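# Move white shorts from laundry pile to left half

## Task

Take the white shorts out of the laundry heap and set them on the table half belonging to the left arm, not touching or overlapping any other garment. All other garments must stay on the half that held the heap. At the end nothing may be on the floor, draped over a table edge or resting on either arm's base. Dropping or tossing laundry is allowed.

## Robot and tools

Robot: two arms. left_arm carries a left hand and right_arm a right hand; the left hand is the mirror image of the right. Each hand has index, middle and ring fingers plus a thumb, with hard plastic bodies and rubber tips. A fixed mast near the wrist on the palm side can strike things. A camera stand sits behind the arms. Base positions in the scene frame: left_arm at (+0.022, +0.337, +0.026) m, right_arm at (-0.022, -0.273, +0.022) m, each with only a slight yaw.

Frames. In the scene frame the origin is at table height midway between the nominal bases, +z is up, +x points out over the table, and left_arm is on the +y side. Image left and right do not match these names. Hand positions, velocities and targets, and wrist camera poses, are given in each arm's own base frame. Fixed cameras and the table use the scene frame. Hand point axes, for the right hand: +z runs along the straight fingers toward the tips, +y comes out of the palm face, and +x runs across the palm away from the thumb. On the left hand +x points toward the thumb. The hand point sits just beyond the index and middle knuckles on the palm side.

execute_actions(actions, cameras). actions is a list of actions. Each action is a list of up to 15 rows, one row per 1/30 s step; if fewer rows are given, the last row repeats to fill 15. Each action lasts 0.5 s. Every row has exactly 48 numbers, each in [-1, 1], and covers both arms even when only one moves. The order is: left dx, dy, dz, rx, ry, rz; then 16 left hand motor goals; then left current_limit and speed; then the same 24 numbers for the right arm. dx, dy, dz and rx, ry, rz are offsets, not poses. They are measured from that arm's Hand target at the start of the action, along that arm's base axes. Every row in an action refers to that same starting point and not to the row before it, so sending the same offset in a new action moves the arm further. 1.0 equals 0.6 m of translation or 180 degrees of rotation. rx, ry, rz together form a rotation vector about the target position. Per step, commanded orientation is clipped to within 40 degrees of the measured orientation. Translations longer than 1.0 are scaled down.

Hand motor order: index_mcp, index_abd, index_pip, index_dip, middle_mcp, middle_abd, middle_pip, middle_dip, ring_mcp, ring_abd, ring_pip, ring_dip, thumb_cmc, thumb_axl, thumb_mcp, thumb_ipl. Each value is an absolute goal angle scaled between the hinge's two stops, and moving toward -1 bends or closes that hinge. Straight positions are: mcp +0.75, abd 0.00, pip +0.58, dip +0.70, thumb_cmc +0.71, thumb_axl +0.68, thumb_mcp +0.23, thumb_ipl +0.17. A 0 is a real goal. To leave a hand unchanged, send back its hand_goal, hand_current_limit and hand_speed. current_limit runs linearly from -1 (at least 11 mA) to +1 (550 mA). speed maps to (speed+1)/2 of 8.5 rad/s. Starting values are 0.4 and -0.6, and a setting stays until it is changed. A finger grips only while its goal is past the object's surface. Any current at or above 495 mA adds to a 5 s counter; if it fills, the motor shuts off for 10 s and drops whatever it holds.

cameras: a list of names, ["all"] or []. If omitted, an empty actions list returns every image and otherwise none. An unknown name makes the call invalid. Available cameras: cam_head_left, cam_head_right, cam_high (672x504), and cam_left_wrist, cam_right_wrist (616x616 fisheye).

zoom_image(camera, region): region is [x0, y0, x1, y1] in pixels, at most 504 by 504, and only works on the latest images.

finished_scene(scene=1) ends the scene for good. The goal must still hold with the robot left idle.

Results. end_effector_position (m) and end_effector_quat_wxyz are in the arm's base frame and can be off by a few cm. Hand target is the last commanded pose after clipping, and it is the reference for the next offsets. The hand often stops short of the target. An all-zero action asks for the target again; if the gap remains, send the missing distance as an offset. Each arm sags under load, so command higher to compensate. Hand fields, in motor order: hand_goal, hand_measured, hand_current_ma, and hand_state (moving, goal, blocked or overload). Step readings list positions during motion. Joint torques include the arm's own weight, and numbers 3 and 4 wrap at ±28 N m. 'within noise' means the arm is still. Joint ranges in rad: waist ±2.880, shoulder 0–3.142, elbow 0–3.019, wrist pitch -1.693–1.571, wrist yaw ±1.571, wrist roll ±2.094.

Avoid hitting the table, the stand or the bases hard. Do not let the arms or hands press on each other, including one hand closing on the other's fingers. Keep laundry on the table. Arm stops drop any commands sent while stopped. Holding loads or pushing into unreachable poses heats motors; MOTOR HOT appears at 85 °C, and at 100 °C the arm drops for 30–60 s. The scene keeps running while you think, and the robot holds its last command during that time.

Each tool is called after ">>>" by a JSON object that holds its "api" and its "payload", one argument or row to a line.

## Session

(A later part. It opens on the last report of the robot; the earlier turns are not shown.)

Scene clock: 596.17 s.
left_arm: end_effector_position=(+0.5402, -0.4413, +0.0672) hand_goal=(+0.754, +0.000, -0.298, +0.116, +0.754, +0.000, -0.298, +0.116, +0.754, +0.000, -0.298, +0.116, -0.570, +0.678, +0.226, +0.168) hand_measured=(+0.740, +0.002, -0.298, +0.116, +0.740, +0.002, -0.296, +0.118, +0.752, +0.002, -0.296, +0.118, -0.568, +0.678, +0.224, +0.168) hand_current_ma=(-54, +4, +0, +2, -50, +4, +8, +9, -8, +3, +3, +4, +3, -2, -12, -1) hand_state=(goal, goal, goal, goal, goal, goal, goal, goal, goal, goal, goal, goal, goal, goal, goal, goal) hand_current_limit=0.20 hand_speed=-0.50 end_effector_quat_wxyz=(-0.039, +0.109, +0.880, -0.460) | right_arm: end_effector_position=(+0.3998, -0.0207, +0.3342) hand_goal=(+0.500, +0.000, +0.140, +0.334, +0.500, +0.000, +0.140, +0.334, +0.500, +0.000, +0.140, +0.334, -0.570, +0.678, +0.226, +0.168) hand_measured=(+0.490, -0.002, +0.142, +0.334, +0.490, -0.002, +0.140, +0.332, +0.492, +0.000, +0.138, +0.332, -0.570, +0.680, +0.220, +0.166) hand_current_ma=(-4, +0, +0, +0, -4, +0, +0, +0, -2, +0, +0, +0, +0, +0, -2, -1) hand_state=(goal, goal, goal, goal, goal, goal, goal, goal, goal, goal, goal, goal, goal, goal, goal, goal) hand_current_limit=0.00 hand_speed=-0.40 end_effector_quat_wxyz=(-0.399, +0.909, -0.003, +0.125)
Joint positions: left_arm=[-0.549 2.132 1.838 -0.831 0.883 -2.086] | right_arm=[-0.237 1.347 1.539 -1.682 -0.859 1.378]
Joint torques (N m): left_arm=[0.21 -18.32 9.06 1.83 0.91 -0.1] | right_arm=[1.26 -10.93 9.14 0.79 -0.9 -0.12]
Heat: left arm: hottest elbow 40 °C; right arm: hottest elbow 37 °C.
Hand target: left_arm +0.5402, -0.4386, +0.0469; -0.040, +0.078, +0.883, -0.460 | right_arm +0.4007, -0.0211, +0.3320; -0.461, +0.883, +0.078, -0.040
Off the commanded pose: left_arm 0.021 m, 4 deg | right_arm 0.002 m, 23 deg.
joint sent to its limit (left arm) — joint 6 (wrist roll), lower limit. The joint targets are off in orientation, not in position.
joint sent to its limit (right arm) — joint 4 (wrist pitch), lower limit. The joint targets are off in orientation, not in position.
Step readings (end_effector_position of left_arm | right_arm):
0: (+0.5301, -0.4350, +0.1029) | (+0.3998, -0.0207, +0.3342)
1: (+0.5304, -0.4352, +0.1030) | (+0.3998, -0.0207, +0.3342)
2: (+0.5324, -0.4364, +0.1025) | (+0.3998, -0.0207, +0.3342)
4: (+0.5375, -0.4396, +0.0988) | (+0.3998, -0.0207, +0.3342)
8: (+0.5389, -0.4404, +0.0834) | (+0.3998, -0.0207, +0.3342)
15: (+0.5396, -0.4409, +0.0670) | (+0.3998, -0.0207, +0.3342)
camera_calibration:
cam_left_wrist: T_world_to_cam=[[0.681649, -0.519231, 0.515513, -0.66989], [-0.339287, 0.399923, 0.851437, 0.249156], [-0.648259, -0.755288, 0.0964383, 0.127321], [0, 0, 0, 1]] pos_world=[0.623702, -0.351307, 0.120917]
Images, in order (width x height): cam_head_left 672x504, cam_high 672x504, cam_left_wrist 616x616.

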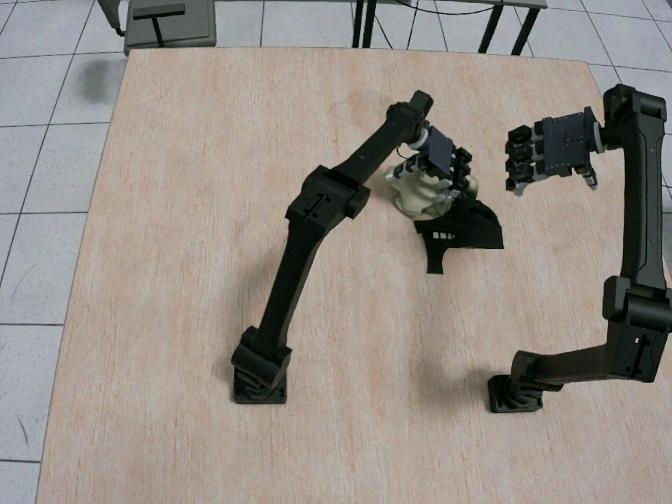

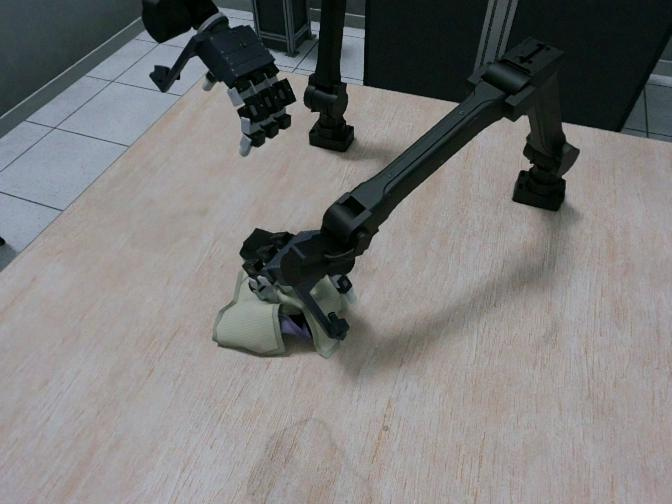

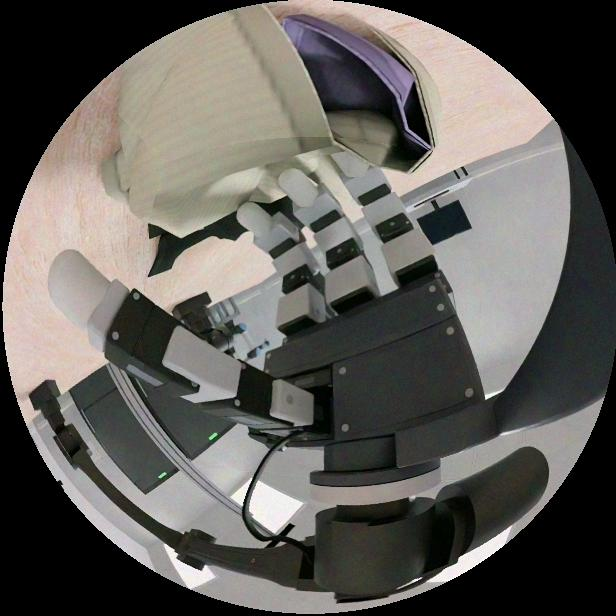

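>>> {"api": "execute_actions", "payload": {
  "actions": [
    [[0,0,-0.04,0,0,0,0.62,0,-0.299,0.116,0.62,0,-0.299,0.116,0.62,0,-0.299,0.116,-0.571,0.678,0.1,0.168,0.2,-0.5,0,0,0,0,0,0,0.5,0,0.139,0.333,0.5,0,0.139,0.333,0.5,0,0.139,0.333,-0.571,0.678,0.225,0.168,0,-0.4]],
    [[0,0,0,0,0,0,0.4,0,-0.299,0.116,0.4,0,-0.299,0.116,0.4,0,-0.299,0.116,-0.571,0.678,-0.15,0.12,0.2,-0.5,0,0,0,0,0,0,0.5,0,0.139,0.333,0.5,0,0.139,0.333,0.5,0,0.139,0.333,-0.571,0.678,0.225,0.168,0,-0.4]],
    [[0,0,0,0,0,0,0.1,0,-0.35,0.05,0.1,0,-0.35,0.05,0.1,0,-0.35,0.05,-0.571,0.678,-0.5,0.0,0.2,-0.5,0,0,0,0,0,0,0.5,0,0.139,0.333,0.5,0,0.139,0.333,0.5,0,0.139,0.333,-0.571,0.678,0.225,0.168,0,-0.4]]
  ],
  "cameras": ["cam_head_left", "cam_high", "cam_left_wrist"]
}}

>>> {"api": "zoom_image", "payload": {
  "camera": "cam_left_wrist",
  "region": [50, 0, 450, 300]
}}

Scene clock: 610.37 s.
left_arm: end_effector_position=(+0.5432, -0.4440, +0.0522) hand_goal=(+0.100, +0.000, -0.350, +0.050, +0.100, +0.000, -0.350, +0.050, +0.100, +0.000, -0.350, +0.050, -0.570, +0.678, -0.500, +0.000) hand_measured=(+0.294, +0.002, -0.336, +0.056, +0.102, +0.002, -0.344, +0.054, +0.110, +0.000, -0.344, +0.054, -0.570, +0.678, -0.224, +0.040) hand_current_ma=(+330, +4, +54, +18, +5, +4, +17, +11, +36, -1, +17, +12, +3, +0, +330, +226) hand_state=(blocked, goal, goal, goal, goal, goal, goal, goal, goal, goal, goal, goal, goal, goal, blocked, blocked) hand_current_limit=0.20 hand_speed=-0.50 end_effector_quat_wxyz=(-0.033, +0.113, +0.878, -0.464) | right_arm: end_effector_position=(+0.3998, -0.0207, +0.3342) hand_goal=(+0.500, +0.000, +0.140, +0.334, +0.500, +0.000, +0.140, +0.334, +0.500, +0.000, +0.140, +0.334, -0.570, +0.678, +0.226, +0.168) hand_measured=(+0.490, -0.002, +0.142, +0.334, +0.490, -0.002, +0.140, +0.332, +0.492, +0.000, +0.138, +0.332, -0.570, +0.680, +0.220, +0.166) hand_current_ma=(-4, +0, +0, +0, -4, +0, +0, +0, -2, +0, +0, +0, +0, +0, -2, -1) hand_state=(goal, goal, goal, goal, goal, goal, goal, goal, goal, goal, goal, goal, goal, goal, goal, goal) hand_current_limit=0.00 hand_speed=-0.40 end_effector_quat_wxyz=(-0.399, +0.909, -0.003, +0.125)
Joint positions: left_arm=[-0.549 2.146 1.817 -0.779 0.885 -2.086] | right_arm=[-0.237 1.347 1.539 -1.682 -0.859 1.378]
Joint torques (N m): left_arm=[-0.15 -17.85 8.39 1.72 0.7 -0.11] | right_arm=[1.61 -11.05 9.26 0.92 -0.85 -0.13]
Heat: left arm: hottest elbow 38 °C; right arm: hottest elbow 37 °C.
Hand target: left_arm +0.5401, -0.4387, +0.0228; -0.040, +0.078, +0.883, -0.460 | right_arm +0.4007, -0.0211, +0.3320; -0.461, +0.883, +0.078, -0.040
Off the commanded pose: left_arm 0.030 m, 4 deg | right_arm 0.002 m, 23 deg.
joint sent to its limit (left arm) — joint 6 (wrist roll), lower limit. The joint targets are off in orientation, not in position.
joint sent to its limit (right arm) — joint 4 (wrist pitch), lower limit. The joint targets are off in orientation, not in position.
Step readings (end_effector_position of left_arm | right_arm):
0: (+0.5402, -0.4413, +0.0672) | (+0.3998, -0.0207, +0.3342)
1: (+0.5403, -0.4415, +0.0673) | (+0.3998, -0.0207, +0.3342)
2: (+0.5407, -0.4420, +0.0671) | (+0.3998, -0.0207, +0.3342)
4: (+0.5428, -0.4433, +0.0661) | (+0.3998, -0.0207, +0.3342)
8: (+0.5425, -0.4432, +0.0590) | (+0.3998, -0.0207, +0.3342)
15: (+0.5431, -0.4435, +0.0533) | (+0.3998, -0.0207, +0.3342)
16: (+0.5431, -0.4436, +0.0534) | (+0.3998, -0.0207, +0.3342)
17: (+0.5431, -0.4437, +0.0534) | (+0.3998, -0.0207, +0.3342)
19: (+0.5430, -0.4441, +0.0535) | (+0.3998, -0.0207, +0.3342)
23: (+0.5431, -0.4441, +0.0535) | (+0.3998, -0.0207, +0.3342)
30: (+0.5431, -0.4441, +0.0535) | (+0.3998, -0.0207, +0.3342)
31: (+0.5431, -0.4441, +0.0535) | (+0.3998, -0.0207, +0.3342)
32: (+0.5431, -0.4441, +0.0536) | (+0.3998, -0.0207, +0.3342)
34: (+0.5431, -0.4442, +0.0536) | (+0.3998, -0.0207, +0.3342)
38: (+0.5432, -0.4440, +0.0527) | (+0.3998, -0.0207, +0.3342)
45: (+0.5432, -0.4440, +0.0522) | (+0.3998, -0.0207, +0.3342)
camera_calibration:
cam_left_wrist: T_world_to_cam=[[0.673513, -0.514287, 0.530932, -0.659763], [-0.350555, 0.410128, 0.841966, 0.275175], [-0.650762, -0.753196, 0.0959407, 0.131008], [0, 0, 0, 1]] pos_world=[0.626078, -0.353489, 0.106032]
Images, in order (width x height): cam_head_left 672x504, cam_high 672x504, cam_left_wrist 616x616.

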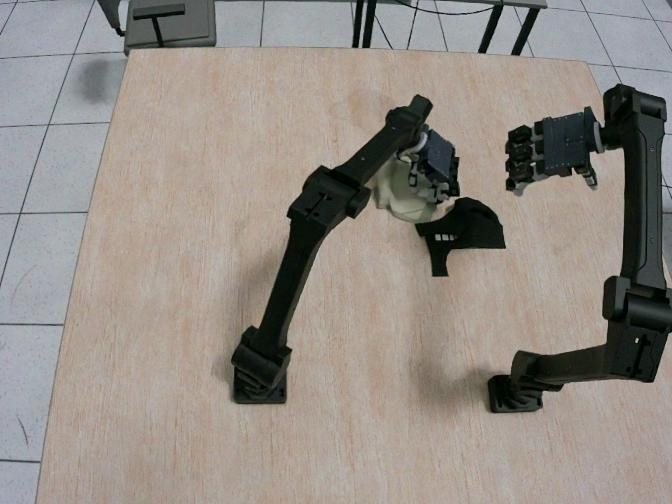

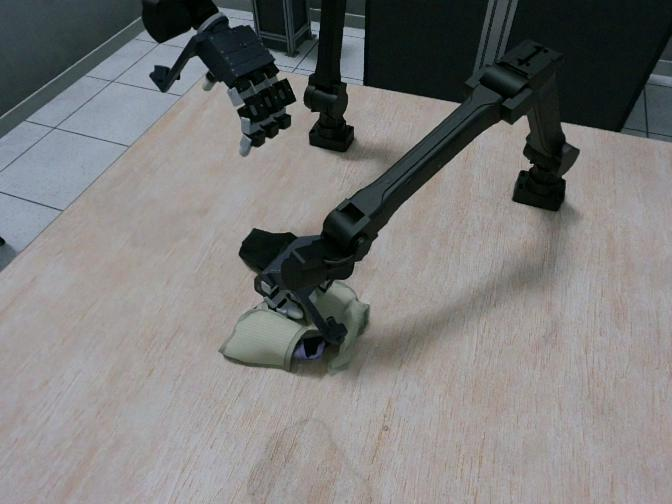

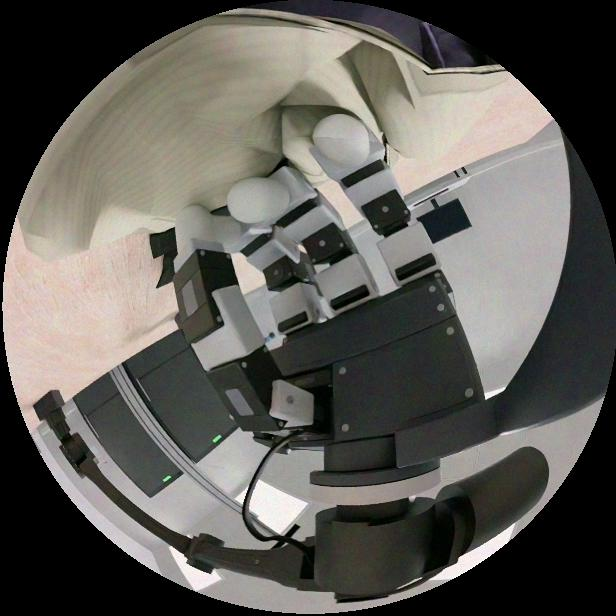

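Scaled by 1.260 from the camera's 616x616 image, which has a finer 880x880 frame.

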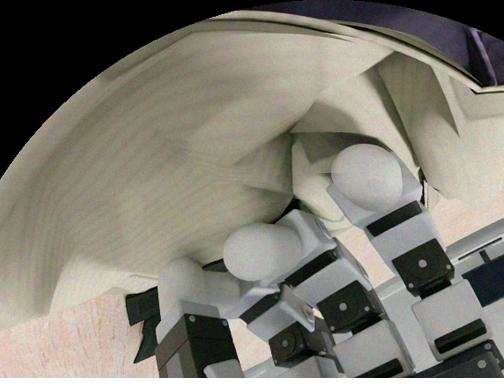

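>>> {"api": "execute_actions", "payload": {
  "actions": [
    [[0,0.03,0.08,0,0,0,0.6,0,-0.2,0.116,0.6,0,-0.2,0.116,0.6,0,-0.2,0.116,-0.571,0.678,0.225,0.168,0.2,-0.3,0,0,0,0,0,0,0.5,0,0.139,0.333,0.5,0,0.139,0.333,0.5,0,0.139,0.333,-0.571,0.678,0.225,0.168,0,-0.4]],
    [[0,0.1,0.15,0,0,0,0.753,0,0.139,0.333,0.753,0,0.139,0.333,0.753,0,0.139,0.333,-0.571,0.678,0.225,0.168,0.2,-0.4,0,0,0,0,0,0,0.5,0,0.139,0.333,0.5,0,0.139,0.333,0.5,0,0.139,0.333,-0.571,0.678,0.225,0.168,0,-0.4]]
  ],
  "cameras": ["cam_head_left", "cam_high", "cam_left_wrist"]
}}

>>> {"api": "zoom_image", "payload": {
  "camera": "cam_left_wrist",
  "region": [50, 0, 450, 300]
}}

>>> {"api": "zoom_image", "payload": {
  "camera": "cam_high",
  "region": [180, 190, 400, 410]
}}

>>> {"api": "zoom_image", "payload": {
  "camera": "cam_head_left",
  "region": [340, 80, 520, 270]
}}

Scene clock: 627.20 s.
left_arm: end_effector_position=(+0.5359, -0.3548, +0.1626) hand_goal=(+0.754, +0.000, +0.140, +0.334, +0.754, +0.000, +0.140, +0.334, +0.754, +0.000, +0.140, +0.334, -0.570, +0.678, +0.226, +0.168) hand_measured=(+0.738, +0.002, +0.136, +0.330, +0.738, +0.002, +0.136, +0.332, +0.736, +0.000, +0.136, +0.332, -0.570, +0.678, +0.220, +0.166) hand_current_ma=(-67, +3, -15, -9, -63, +4, -16, -8, -72, -2, -14, -9, +0, +0, -27, -10) hand_state=(goal, goal, goal, goal, goal, goal, goal, goal, goal, goal, goal, goal, goal, goal, goal, goal) hand_current_limit=0.20 hand_speed=-0.40 end_effector_quat_wxyz=(-0.039, +0.070, +0.884, -0.461) | right_arm: end_effector_position=(+0.3998, -0.0207, +0.3342) hand_goal=(+0.500, +0.000, +0.140, +0.334, +0.500, +0.000, +0.140, +0.334, +0.500, +0.000, +0.140, +0.334, -0.570, +0.678, +0.226, +0.168) hand_measured=(+0.490, -0.002, +0.142, +0.334, +0.490, -0.002, +0.140, +0.332, +0.492, +0.000, +0.138, +0.332, -0.570, +0.680, +0.220, +0.166) hand_current_ma=(-4, +0, +0, +0, -4, +0, +0, +0, -2, +0, +0, +0, +0, +0, -2, -1) hand_state=(goal, goal, goal, goal, goal, goal, goal, goal, goal, goal, goal, goal, goal, goal, goal, goal) hand_current_limit=0.00 hand_speed=-0.40 end_effector_quat_wxyz=(-0.399, +0.909, -0.003, +0.125)
Joint positions: left_arm=[-0.433 1.96 1.817 -1.064 0.911 -2.026] | right_arm=[-0.237 1.347 1.539 -1.682 -0.859 1.378]
Joint torques (N m): left_arm=[-0.67 -17.14 12.1 0.66 1.12 0.14] | right_arm=[1.2 -11.11 9.28 0.96 -0.92 -0.16]
Heat: left arm: hottest elbow 36 °C; right arm: hottest elbow 37 °C.
Hand target: left_arm +0.5400, -0.3607, +0.1607; -0.041, +0.078, +0.883, -0.460 | right_arm +0.4007, -0.0211, +0.3320; -0.461, +0.883, +0.078, -0.040
Off the commanded pose: left_arm 0.007 m, 1 deg | right_arm 0.002 m, 23 deg.
joint sent to its limit (right arm) — joint 4 (wrist pitch), lower limit. The joint targets are off in orientation, not in position.
Step readings (end_effector_position of left_arm | right_arm):
0: (+0.5432, -0.4440, +0.0522) | (+0.3998, -0.0207, +0.3342)
1: (+0.5432, -0.4440, +0.0522) | (+0.3998, -0.0207, +0.3342)
2: (+0.5433, -0.4436, +0.0521) | (+0.3998, -0.0207, +0.3342)
4: (+0.5423, -0.4403, +0.0531) | (+0.3998, -0.0207, +0.3342)
8: (+0.5417, -0.4317, +0.0580) | (+0.3998, -0.0207, +0.3342)
15: (+0.5449, -0.4254, +0.0699) | (+0.3998, -0.0207, +0.3342)
16: (+0.5449, -0.4245, +0.0708) | (+0.3998, -0.0207, +0.3342)
17: (+0.5434, -0.4205, +0.0727) | (+0.3998, -0.0207, +0.3342)
19: (+0.5341, -0.4101, +0.0808) | (+0.3998, -0.0207, +0.3342)
23: (+0.5306, -0.3864, +0.1157) | (+0.3998, -0.0207, +0.3342)
30: (+0.5387, -0.3541, +0.1683) | (+0.3998, -0.0207, +0.3342)
camera_calibration:
cam_left_wrist: T_world_to_cam=[[0.734713, -0.472239, 0.487019, -0.678368], [-0.335452, 0.371091, 0.865889, 0.117334], [-0.589634, -0.799551, 0.114232, 0.13065], [0, 0, 0, 1]] pos_world=[0.614802, -0.259431, 0.213856]
Images, in order (width x height): cam_head_left 672x504, cam_high 672x504, cam_left_wrist 616x616.

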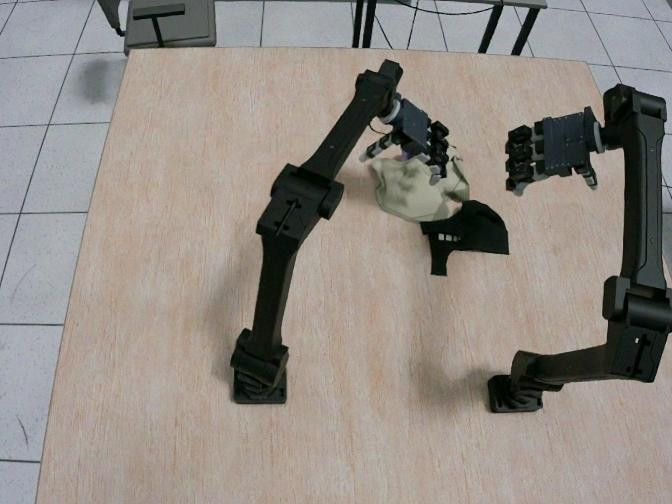

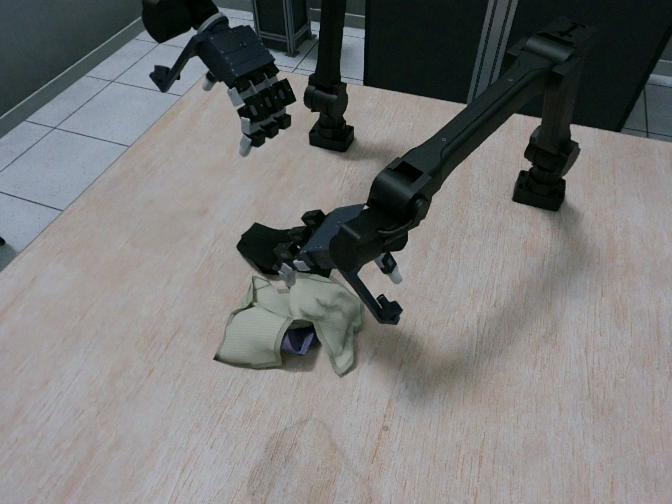

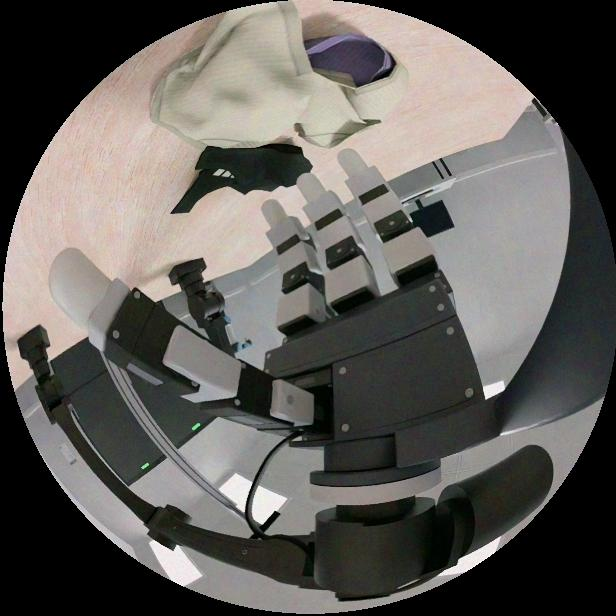

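Scaled by 1.260 from the camera's 616x616 image, which has a finer 880x880 frame.

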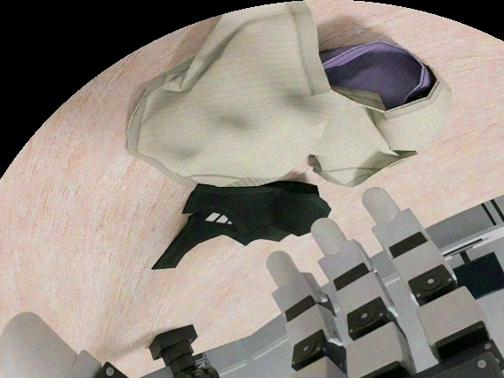

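Scaled by 2.291 from the camera's 672x504 image, which has a finer 960x720 frame.

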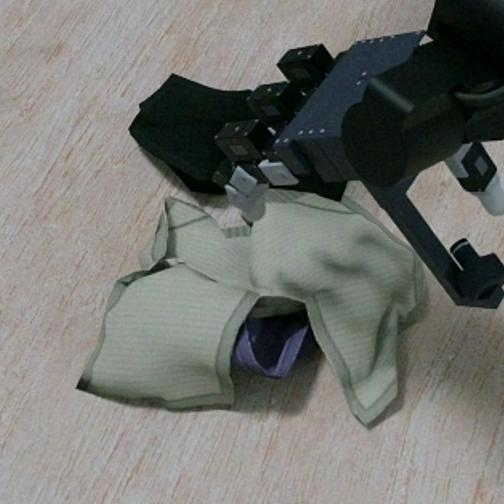

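Scaled by 2.653 from the camera's 672x504 image, which has a finer 960x720 frame.

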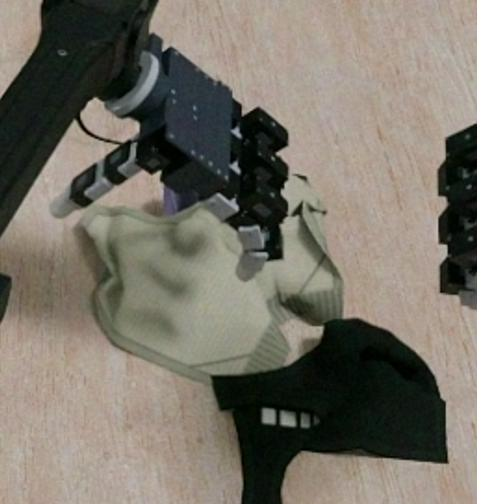

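>>> {"api": "execute_actions", "payload": {
  "actions": [
    [[0.067,-0.005,-0.08,0,0,0,0.137,0,0.139,0.333,0.137,0,0.139,0.333,0.137,0,0.139,0.333,-0.571,0.678,0.225,0.168,0.2,-0.3,0,0,0,0,0,0,0.5,0,0.139,0.333,0.5,0,0.139,0.333,0.5,0,0.139,0.333,-0.571,0.678,0.225,0.168,0,-0.4]],
    [[0,0,-0.12,0,0,0,0.137,0,0.139,0.333,0.137,0,0.139,0.333,0.137,0,0.139,0.333,-0.571,0.678,0.225,0.168,0.2,-0.4,0,0,0,0,0,0,0.5,0,0.139,0.333,0.5,0,0.139,0.333,0.5,0,0.139,0.333,-0.571,0.678,0.225,0.168,0,-0.4]]
  ],
  "cameras": ["cam_head_left", "cam_high", "cam_left_wrist"]
}}

>>> {"api": "zoom_image", "payload": {
  "camera": "cam_left_wrist",
  "region": [50, 0, 450, 300]
}}

>>> {"api": "zoom_image", "payload": {
  "camera": "cam_high",
  "region": [180, 190, 400, 410]
}}

Scene clock: 667.27 s.
left_arm: end_effector_position=(+0.5791, -0.3652, +0.0592) hand_goal=(+0.138, +0.000, +0.140, +0.334, +0.138, +0.000, +0.140, +0.334, +0.138, +0.000, +0.140, +0.334, -0.570, +0.678, +0.226, +0.168) hand_measured=(+0.138, +0.002, +0.138, +0.332, +0.138, +0.002, +0.138, +0.332, +0.136, +0.000, +0.138, +0.332, -0.570, +0.678, +0.220, +0.166) hand_current_ma=(+1, +3, -5, -8, +0, +4, -6, -7, -4, -2, -6, -8, +0, +0, -27, -10) hand_state=(goal, goal, goal, goal, goal, goal, goal, goal, goal, goal, goal, goal, goal, goal, goal, goal) hand_current_limit=0.20 hand_speed=-0.40 end_effector_quat_wxyz=(-0.036, +0.078, +0.883, -0.462) | right_arm: end_effector_position=(+0.3998, -0.0207, +0.3342) hand_goal=(+0.500, +0.000, +0.140, +0.334, +0.500, +0.000, +0.140, +0.334, +0.500, +0.000, +0.140, +0.334, -0.570, +0.678, +0.226, +0.168) hand_measured=(+0.490, -0.002, +0.142, +0.334, +0.490, -0.002, +0.140, +0.332, +0.492, +0.000, +0.138, +0.332, -0.570, +0.680, +0.220, +0.166) hand_current_ma=(-4, +0, +0, +0, -4, +0, +0, +0, -2, +0, +0, +0, +0, +0, -2, -1) hand_state=(goal, goal, goal, goal, goal, goal, goal, goal, goal, goal, goal, goal, goal, goal, goal, goal) hand_current_limit=0.00 hand_speed=-0.40 end_effector_quat_wxyz=(-0.399, +0.909, -0.003, +0.125)
Joint positions: left_arm=[-0.421 2.148 1.848 -0.924 0.919 -1.987] | right_arm=[-0.237 1.347 1.539 -1.682 -0.859 1.378]
Joint torques (N m): left_arm=[-0.15 -18.67 8.69 1.7 1 0.1] | right_arm=[0.56 -10.93 9.16 0.83 -0.89 -0.13]
Heat: left arm: hottest elbow 37 °C; right arm: hottest elbow 37 °C.
Hand target: left_arm +0.5804, -0.3636, +0.0409; -0.040, +0.078, +0.883, -0.460 | right_arm +0.4007, -0.0211, +0.3320; -0.461, +0.883, +0.078, -0.040
Off the commanded pose: left_arm 0.019 m, 1 deg | right_arm 0.002 m, 23 deg.
joint sent to its limit (right arm) — joint 4 (wrist pitch), lower limit. The joint targets are off in orientation, not in position.
Step readings (end_effector_position of left_arm | right_arm):
0: (+0.5360, -0.3548, +0.1625) | (+0.3998, -0.0207, +0.3342)
1: (+0.5360, -0.3549, +0.1621) | (+0.3998, -0.0207, +0.3342)
2: (+0.5361, -0.3556, +0.1610) | (+0.3998, -0.0207, +0.3342)
4: (+0.5400, -0.3579, +0.1568) | (+0.3998, -0.0207, +0.3342)
8: (+0.5509, -0.3605, +0.1308) | (+0.3998, -0.0207, +0.3342)
15: (+0.5539, -0.3552, +0.0846) | (+0.3998, -0.0207, +0.3342)
16: (+0.5543, -0.3546, +0.0831) | (+0.3998, -0.0207, +0.3342)
17: (+0.5561, -0.3551, +0.0822) | (+0.3998, -0.0207, +0.3342)
19: (+0.5647, -0.3589, +0.0816) | (+0.3998, -0.0207, +0.3342)
23: (+0.5777, -0.3645, +0.0782) | (+0.3998, -0.0207, +0.3342)
30: (+0.5789, -0.3651, +0.0627) | (+0.3998, -0.0207, +0.3342)
camera_calibration:
cam_left_wrist: T_world_to_cam=[[0.722377, -0.479283, 0.498457, -0.660767], [-0.341961, 0.378926, 0.859929, 0.232114], [-0.601027, -0.791646, 0.109832, 0.169447], [0, 0, 0, 1]] pos_world=[0.658539, -0.270507, 0.111151]
Images, in order (width x height): cam_head_left 672x504, cam_high 672x504, cam_left_wrist 616x616.

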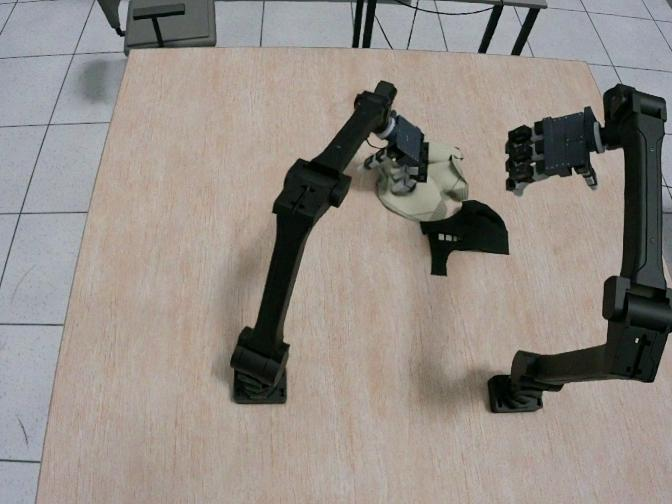

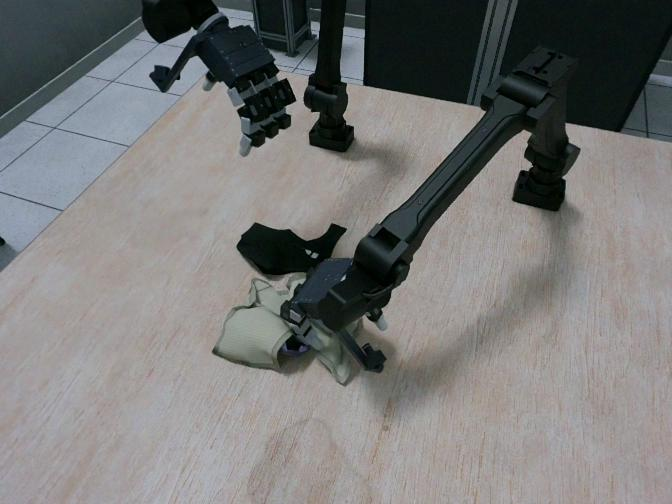

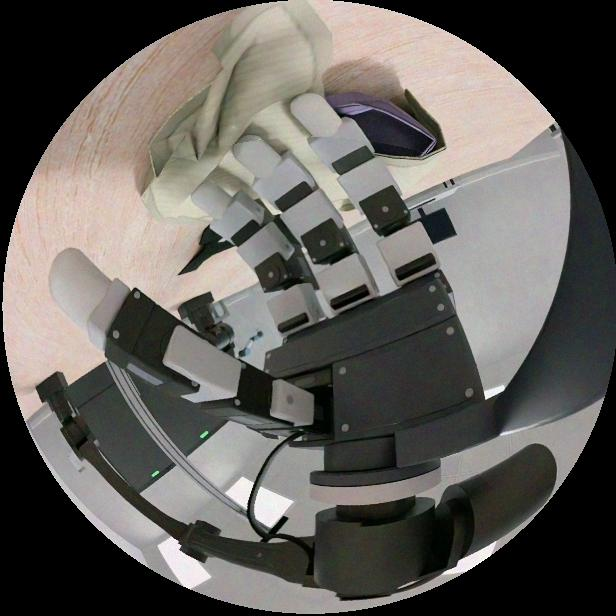

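Scaled by 1.260 from the camera's 616x616 image, which has a finer 880x880 frame.

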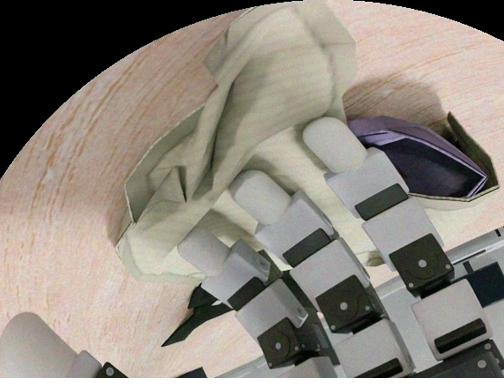

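Scaled by 2.291 from the camera's 672x504 image, which has a finer 960x720 frame.

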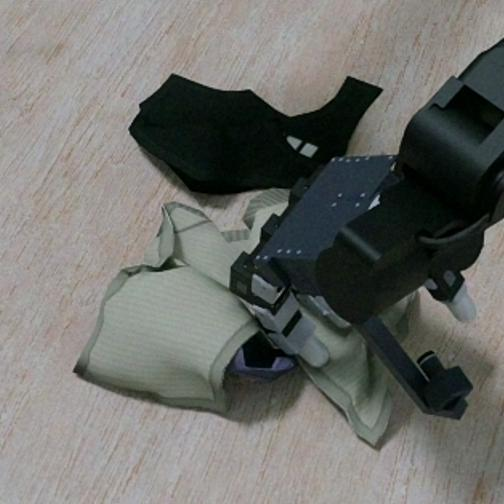

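>>> {"api": "execute_actions", "payload": {
  "actions": [
    [[-0.035,0.03,-0.05,0,0,0,0.1,0,0.139,0.333,0.1,0,0.139,0.333,0.1,0,0.139,0.333,-0.571,0.678,0.1,0.168,0.2,-0.3,0,0,0,0,0,0,0.5,0,0.139,0.333,0.5,0,0.139,0.333,0.5,0,0.139,0.333,-0.571,0.678,0.225,0.168,0,-0.4]],
    [[0,0,-0.04,0,0,0,-0.1,0,0.139,0.333,-0.1,0,0.139,0.333,-0.1,0,0.139,0.333,-0.571,0.678,-0.05,0.168,0.2,-0.4,0,0,0,0,0,0,0.5,0,0.139,0.333,0.5,0,0.139,0.333,0.5,0,0.139,0.333,-0.571,0.678,0.225,0.168,0,-0.4]],
    [[0,0,-0.02,0,0,0,-0.4,0,0.05,0.25,-0.4,0,0.05,0.25,-0.4,0,0.05,0.25,-0.571,0.678,-0.3,0.1,0.3,-0.4,0,0,0,0,0,0,0.5,0,0.139,0.333,0.5,0,0.139,0.333,0.5,0,0.139,0.333,-0.571,0.678,0.225,0.168,0,-0.4]]
  ],
  "cameras": ["cam_head_left", "cam_high", "cam_left_wrist"]
}}

>>> {"api": "zoom_image", "payload": {
  "camera": "cam_left_wrist",
  "region": [50, 0, 450, 300]
}}

>>> {"api": "zoom_image", "payload": {
  "camera": "cam_high",
  "region": [180, 190, 400, 410]
}}

Scene clock: 682.97 s.
left_arm: end_effector_position=(+0.5642, -0.3563, +0.0180) hand_goal=(-0.400, +0.000, +0.050, +0.250, -0.400, +0.000, +0.050, +0.250, -0.400, +0.000, +0.050, +0.250, -0.570, +0.678, -0.300, +0.100) hand_measured=(-0.148, -0.002, +0.092, +0.284, -0.378, +0.002, +0.060, +0.254, -0.392, +0.000, +0.054, +0.254, -0.572, +0.678, -0.094, +0.130) hand_current_ma=(+358, -5, +170, +134, +85, +7, +38, +10, +27, +0, +11, +11, -6, +3, +357, +158) hand_state=(blocked, goal, blocked, blocked, blocked, goal, goal, goal, goal, goal, goal, goal, goal, goal, blocked, blocked) hand_current_limit=0.30 hand_speed=-0.40 end_effector_quat_wxyz=(-0.021, +0.095, +0.875, -0.474) | right_arm: end_effector_position=(+0.3998, -0.0207, +0.3342) hand_goal=(+0.500, +0.000, +0.140, +0.334, +0.500, +0.000, +0.140, +0.334, +0.500, +0.000, +0.140, +0.334, -0.570, +0.678, +0.226, +0.168) hand_measured=(+0.490, -0.002, +0.142, +0.334, +0.490, -0.002, +0.140, +0.332, +0.492, +0.000, +0.138, +0.332, -0.570, +0.680, +0.220, +0.166) hand_current_ma=(-4, +0, +0, +0, -4, +0, +0, +0, -2, +0, +0, +0, +0, +0, -2, -1) hand_state=(goal, goal, goal, goal, goal, goal, goal, goal, goal, goal, goal, goal, goal, goal, goal, goal) hand_current_limit=0.00 hand_speed=-0.40 end_effector_quat_wxyz=(-0.399, +0.909, -0.003, +0.125)
Joint positions: left_arm=[-0.414 2.124 1.685 -0.758 0.938 -1.959] | right_arm=[-0.237 1.347 1.539 -1.682 -0.859 1.378]
Joint torques (N m): left_arm=[0.38 -15.56 7.3 1.63 0.32 0.02] | right_arm=[1.14 -11.46 9.18 0.95 -0.91 -0.11]
Heat: left arm: hottest shoulder 37 °C; right arm: hottest elbow 37 °C.
Hand target: left_arm +0.5592, -0.3457, -0.0254; -0.040, +0.078, +0.883, -0.460 | right_arm +0.4007, -0.0211, +0.3320; -0.461, +0.883, +0.078, -0.040
Off the commanded pose: left_arm 0.045 m, 3 deg | right_arm 0.002 m, 23 deg.
joint sent to its limit (right arm) — joint 4 (wrist pitch), lower limit. The joint targets are off in orientation, not in position.
Step readings (end_effector_position of left_arm | right_arm):
0: (+0.5792, -0.3652, +0.0592) | (+0.3998, -0.0207, +0.3342)
1: (+0.5789, -0.3651, +0.0585) | (+0.3998, -0.0207, +0.3342)
2: (+0.5781, -0.3652, +0.0562) | (+0.3998, -0.0207, +0.3342)
4: (+0.5732, -0.3628, +0.0485) | (+0.3998, -0.0207, +0.3342)
8: (+0.5657, -0.3584, +0.0387) | (+0.3998, -0.0207, +0.3342)
15: (+0.5648, -0.3564, +0.0383) | (+0.3998, -0.0207, +0.3342)
16: (+0.5649, -0.3561, +0.0382) | (+0.3998, -0.0207, +0.3342)
17: (+0.5652, -0.3564, +0.0374) | (+0.3998, -0.0207, +0.3342)
19: (+0.5653, -0.3564, +0.0339) | (+0.3998, -0.0207, +0.3342)
23: (+0.5649, -0.3562, +0.0296) | (+0.3998, -0.0207, +0.3342)
30: (+0.5656, -0.3568, +0.0292) | (+0.3998, -0.0207, +0.3342)
31: (+0.5655, -0.3568, +0.0291) | (+0.3998, -0.0207, +0.3342)
32: (+0.5658, -0.3570, +0.0289) | (+0.3998, -0.0207, +0.3342)
34: (+0.5660, -0.3568, +0.0263) | (+0.3998, -0.0207, +0.3342)
38: (+0.5641, -0.3560, +0.0179) | (+0.3998, -0.0207, +0.3342)
45: (+0.5642, -0.3563, +0.0180) | (+0.3998, -0.0207, +0.3342)
camera_calibration:
cam_left_wrist: T_world_to_cam=[[0.693878, -0.474198, 0.541913, -0.608102], [-0.369537, 0.411418, 0.833173, 0.286612], [-0.618042, -0.778378, 0.11024, 0.186337], [0, 0, 0, 1]] pos_world=[0.643027, -0.261237, 0.0701995]
Images, in order (width x height): cam_head_left 672x504, cam_high 672x504, cam_left_wrist 616x616.

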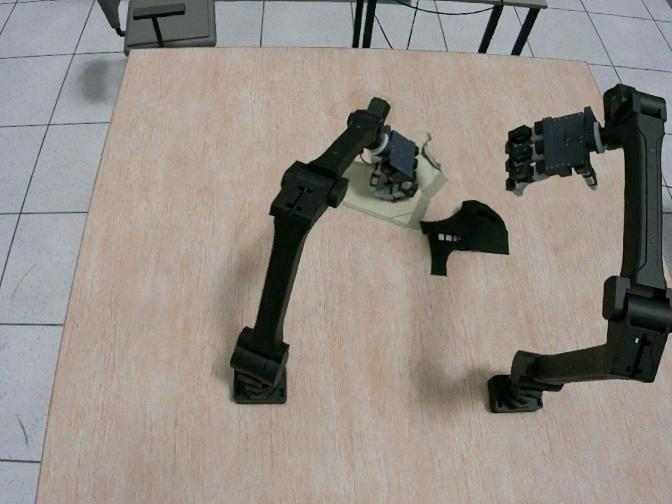

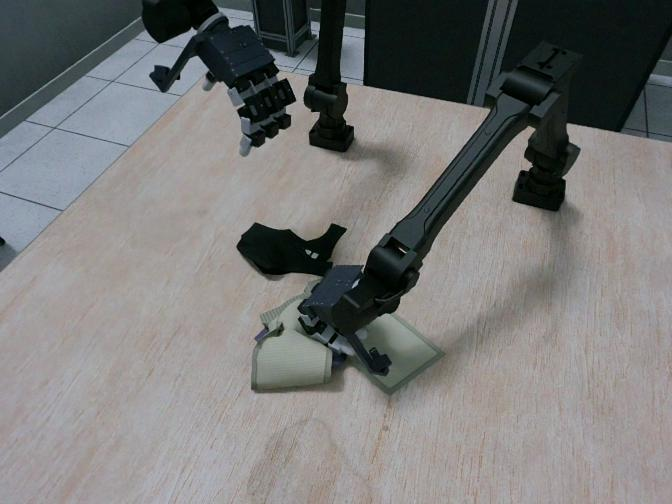

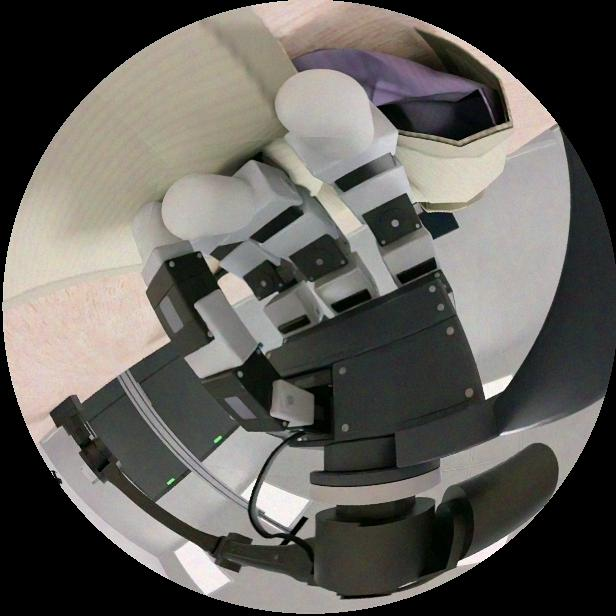

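Scaled by 1.260 from the camera's 616x616 image, which has a finer 880x880 frame.

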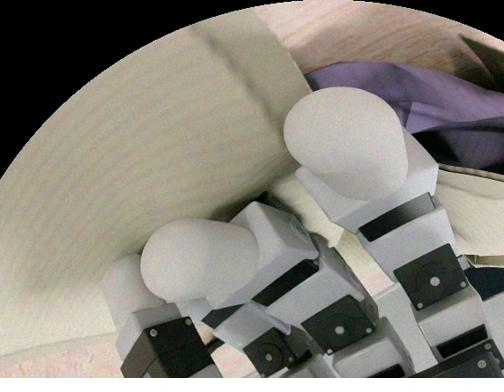

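Scaled by 2.291 from the camera's 672x504 image, which has a finer 960x720 frame.

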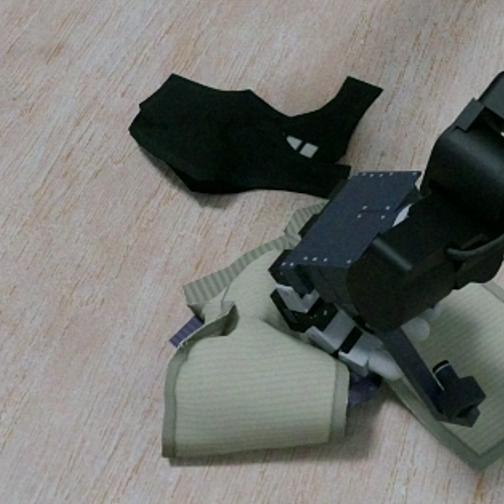

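>>> {"api": "execute_actions", "payload": {
  "actions": [
    [[0,0,0.12,0,0,0,-0.4,0,0.05,0.25,-0.4,0,0.05,0.25,-0.4,0,0.05,0.25,-0.571,0.678,-0.3,0.1,0.3,-0.4,0,0,0,0,0,0,0.5,0,0.139,0.333,0.5,0,0.139,0.333,0.5,0,0.139,0.333,-0.571,0.678,0.225,0.168,0,-0.4]],
    [[0,0,0.12,0,0,0,-0.4,0,0.05,0.25,-0.4,0,0.05,0.25,-0.4,0,0.05,0.25,-0.571,0.678,-0.3,0.1,0.3,-0.4,0,0,0,0,0,0,0.5,0,0.139,0.333,0.5,0,0.139,0.333,0.5,0,0.139,0.333,-0.571,0.678,0.225,0.168,0,-0.4]]
  ],
  "cameras": ["cam_head_left", "cam_high", "cam_left_wrist"]
}}

>>> {"api": "zoom_image", "payload": {
  "camera": "cam_high",
  "region": [220, 180, 460, 420]
}}

>>> {"api": "zoom_image", "payload": {
  "camera": "cam_head_left",
  "region": [320, 70, 520, 270]
}}

Scene clock: 697.83 s.
left_arm: end_effector_position=(+0.5465, -0.3457, +0.1140) hand_goal=(-0.400, +0.000, +0.050, +0.250, -0.400, +0.000, +0.050, +0.250, -0.400, +0.000, +0.050, +0.250, -0.570, +0.678, -0.300, +0.100) hand_measured=(-0.148, -0.002, +0.092, +0.284, -0.390, +0.000, +0.056, +0.254, -0.396, +0.000, +0.052, +0.254, -0.572, +0.678, -0.094, +0.130) hand_current_ma=(+357, -7, +170, +134, +41, +2, +22, +10, +14, +0, +7, +11, -8, +3, +358, +158) hand_state=(blocked, goal, blocked, blocked, goal, goal, goal, goal, goal, goal, goal, goal, goal, goal, blocked, blocked) hand_current_limit=0.30 hand_speed=-0.40 end_effector_quat_wxyz=(-0.046, +0.080, +0.884, -0.459) | right_arm: end_effector_position=(+0.3998, -0.0207, +0.3342) hand_goal=(+0.500, +0.000, +0.140, +0.334, +0.500, +0.000, +0.140, +0.334, +0.500, +0.000, +0.140, +0.334, -0.570, +0.678, +0.226, +0.168) hand_measured=(+0.490, -0.002, +0.142, +0.334, +0.490, -0.002, +0.140, +0.332, +0.492, +0.000, +0.138, +0.332, -0.570, +0.680, +0.220, +0.166) hand_current_ma=(-4, +0, +0, +0, -4, +0, +0, +0, -2, +0, +0, +0, +0, +0, -2, -1) hand_state=(goal, goal, goal, goal, goal, goal, goal, goal, goal, goal, goal, goal, goal, goal, goal, goal) hand_current_limit=0.00 hand_speed=-0.40 end_effector_quat_wxyz=(-0.399, +0.909, -0.003, +0.125)
Joint positions: left_arm=[-0.414 2.02 1.786 -1.029 0.924 -1.959] | right_arm=[-0.237 1.347 1.539 -1.682 -0.859 1.378]
Joint torques (N m): left_arm=[0.38 -17.49 13.23 0.39 0.85 -0.03] | right_arm=[1.61 -10.81 9.13 0.84 -0.91 -0.12]
Heat: left arm: hottest shoulder 36 °C; right arm: hottest elbow 36 °C.
Hand target: left_arm +0.5592, -0.3456, +0.1186; -0.041, +0.078, +0.884, -0.460 | right_arm +0.4007, -0.0211, +0.3320; -0.461, +0.883, +0.078, -0.040
Off the commanded pose: left_arm 0.013 m, 1 deg | right_arm 0.002 m, 23 deg.
joint sent to its limit (right arm) — joint 4 (wrist pitch), lower limit. The joint targets are off in orientation, not in position.
Step readings (end_effector_position of left_arm | right_arm):
0: (+0.5642, -0.3563, +0.0180) | (+0.3998, -0.0207, +0.3342)
1: (+0.5642, -0.3563, +0.0180) | (+0.3998, -0.0207, +0.3342)
2: (+0.5634, -0.3560, +0.0184) | (+0.3998, -0.0207, +0.3342)
4: (+0.5585, -0.3529, +0.0199) | (+0.3998, -0.0207, +0.3342)
8: (+0.5483, -0.3476, +0.0237) | (+0.3998, -0.0207, +0.3342)
15: (+0.5428, -0.3449, +0.0267) | (+0.3998, -0.0207, +0.3342)
16: (+0.5424, -0.3447, +0.0267) | (+0.3998, -0.0207, +0.3342)
17: (+0.5411, -0.3439, +0.0285) | (+0.3998, -0.0207, +0.3342)
19: (+0.5359, -0.3414, +0.0350) | (+0.3998, -0.0207, +0.3342)
23: (+0.5342, -0.3406, +0.0631) | (+0.3998, -0.0207, +0.3342)
30: (+0.5467, -0.3458, +0.1116) | (+0.3998, -0.0207, +0.3342)
camera_calibration:
cam_left_wrist: T_world_to_cam=[[0.724585, -0.490576, 0.484057, -0.658696], [-0.324844, 0.37634, 0.867666, 0.155307], [-0.607827, -0.785941, 0.11333, 0.164503], [0, 0, 0, 1]] pos_world=[0.627721, -0.252299, 0.165449]
Images, in order (width x height): cam_head_left 672x504, cam_high 672x504, cam_left_wrist 616x616.

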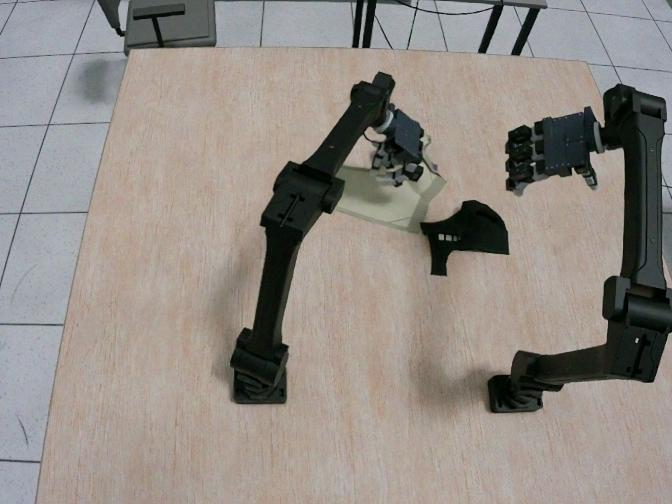

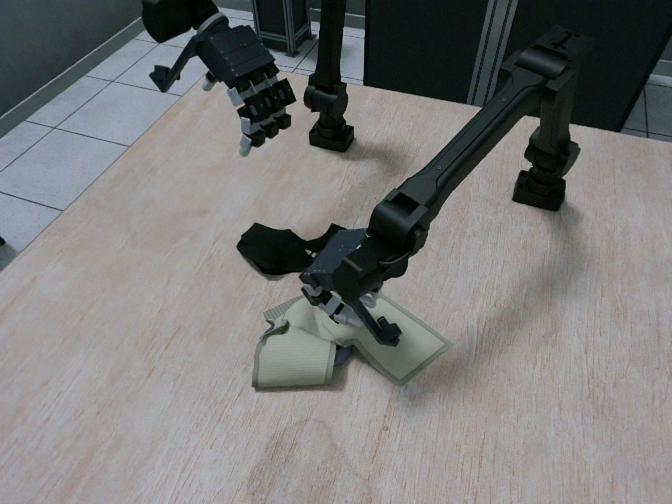

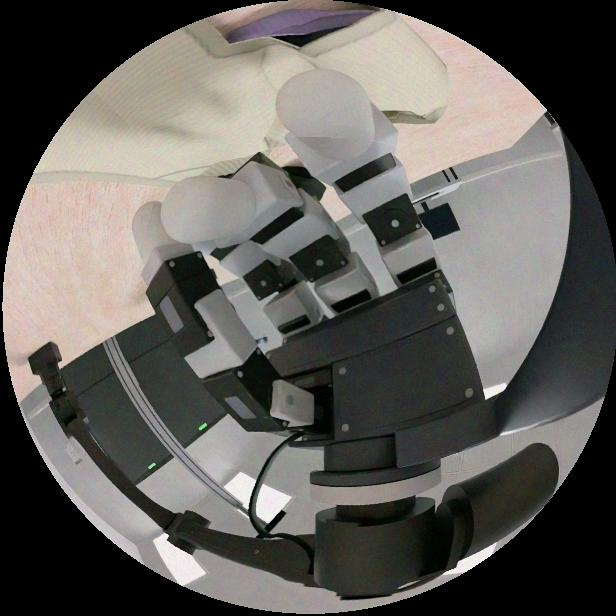

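Scaled by 2.100 from the camera's 672x504 image, which has a finer 960x720 frame.

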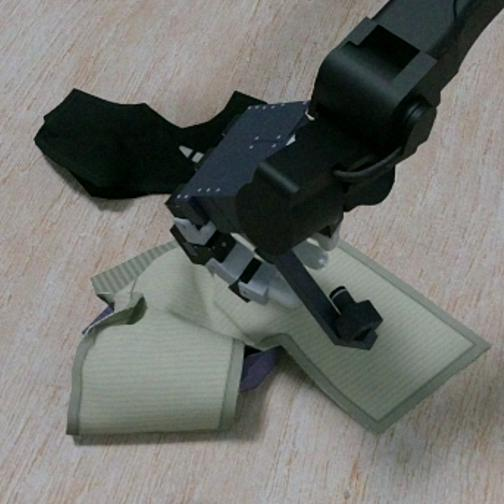

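Scaled by 2.520 from the camera's 672x504 image, which has a finer 960x720 frame.

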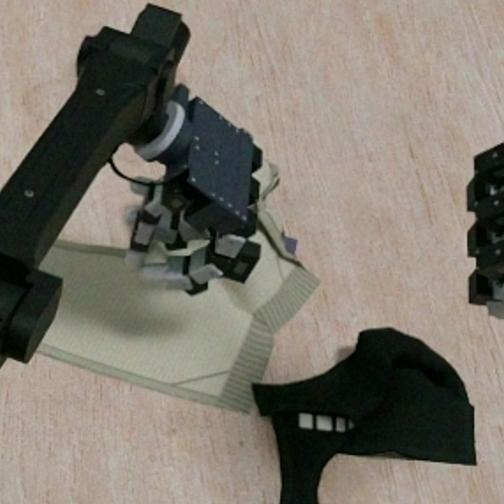

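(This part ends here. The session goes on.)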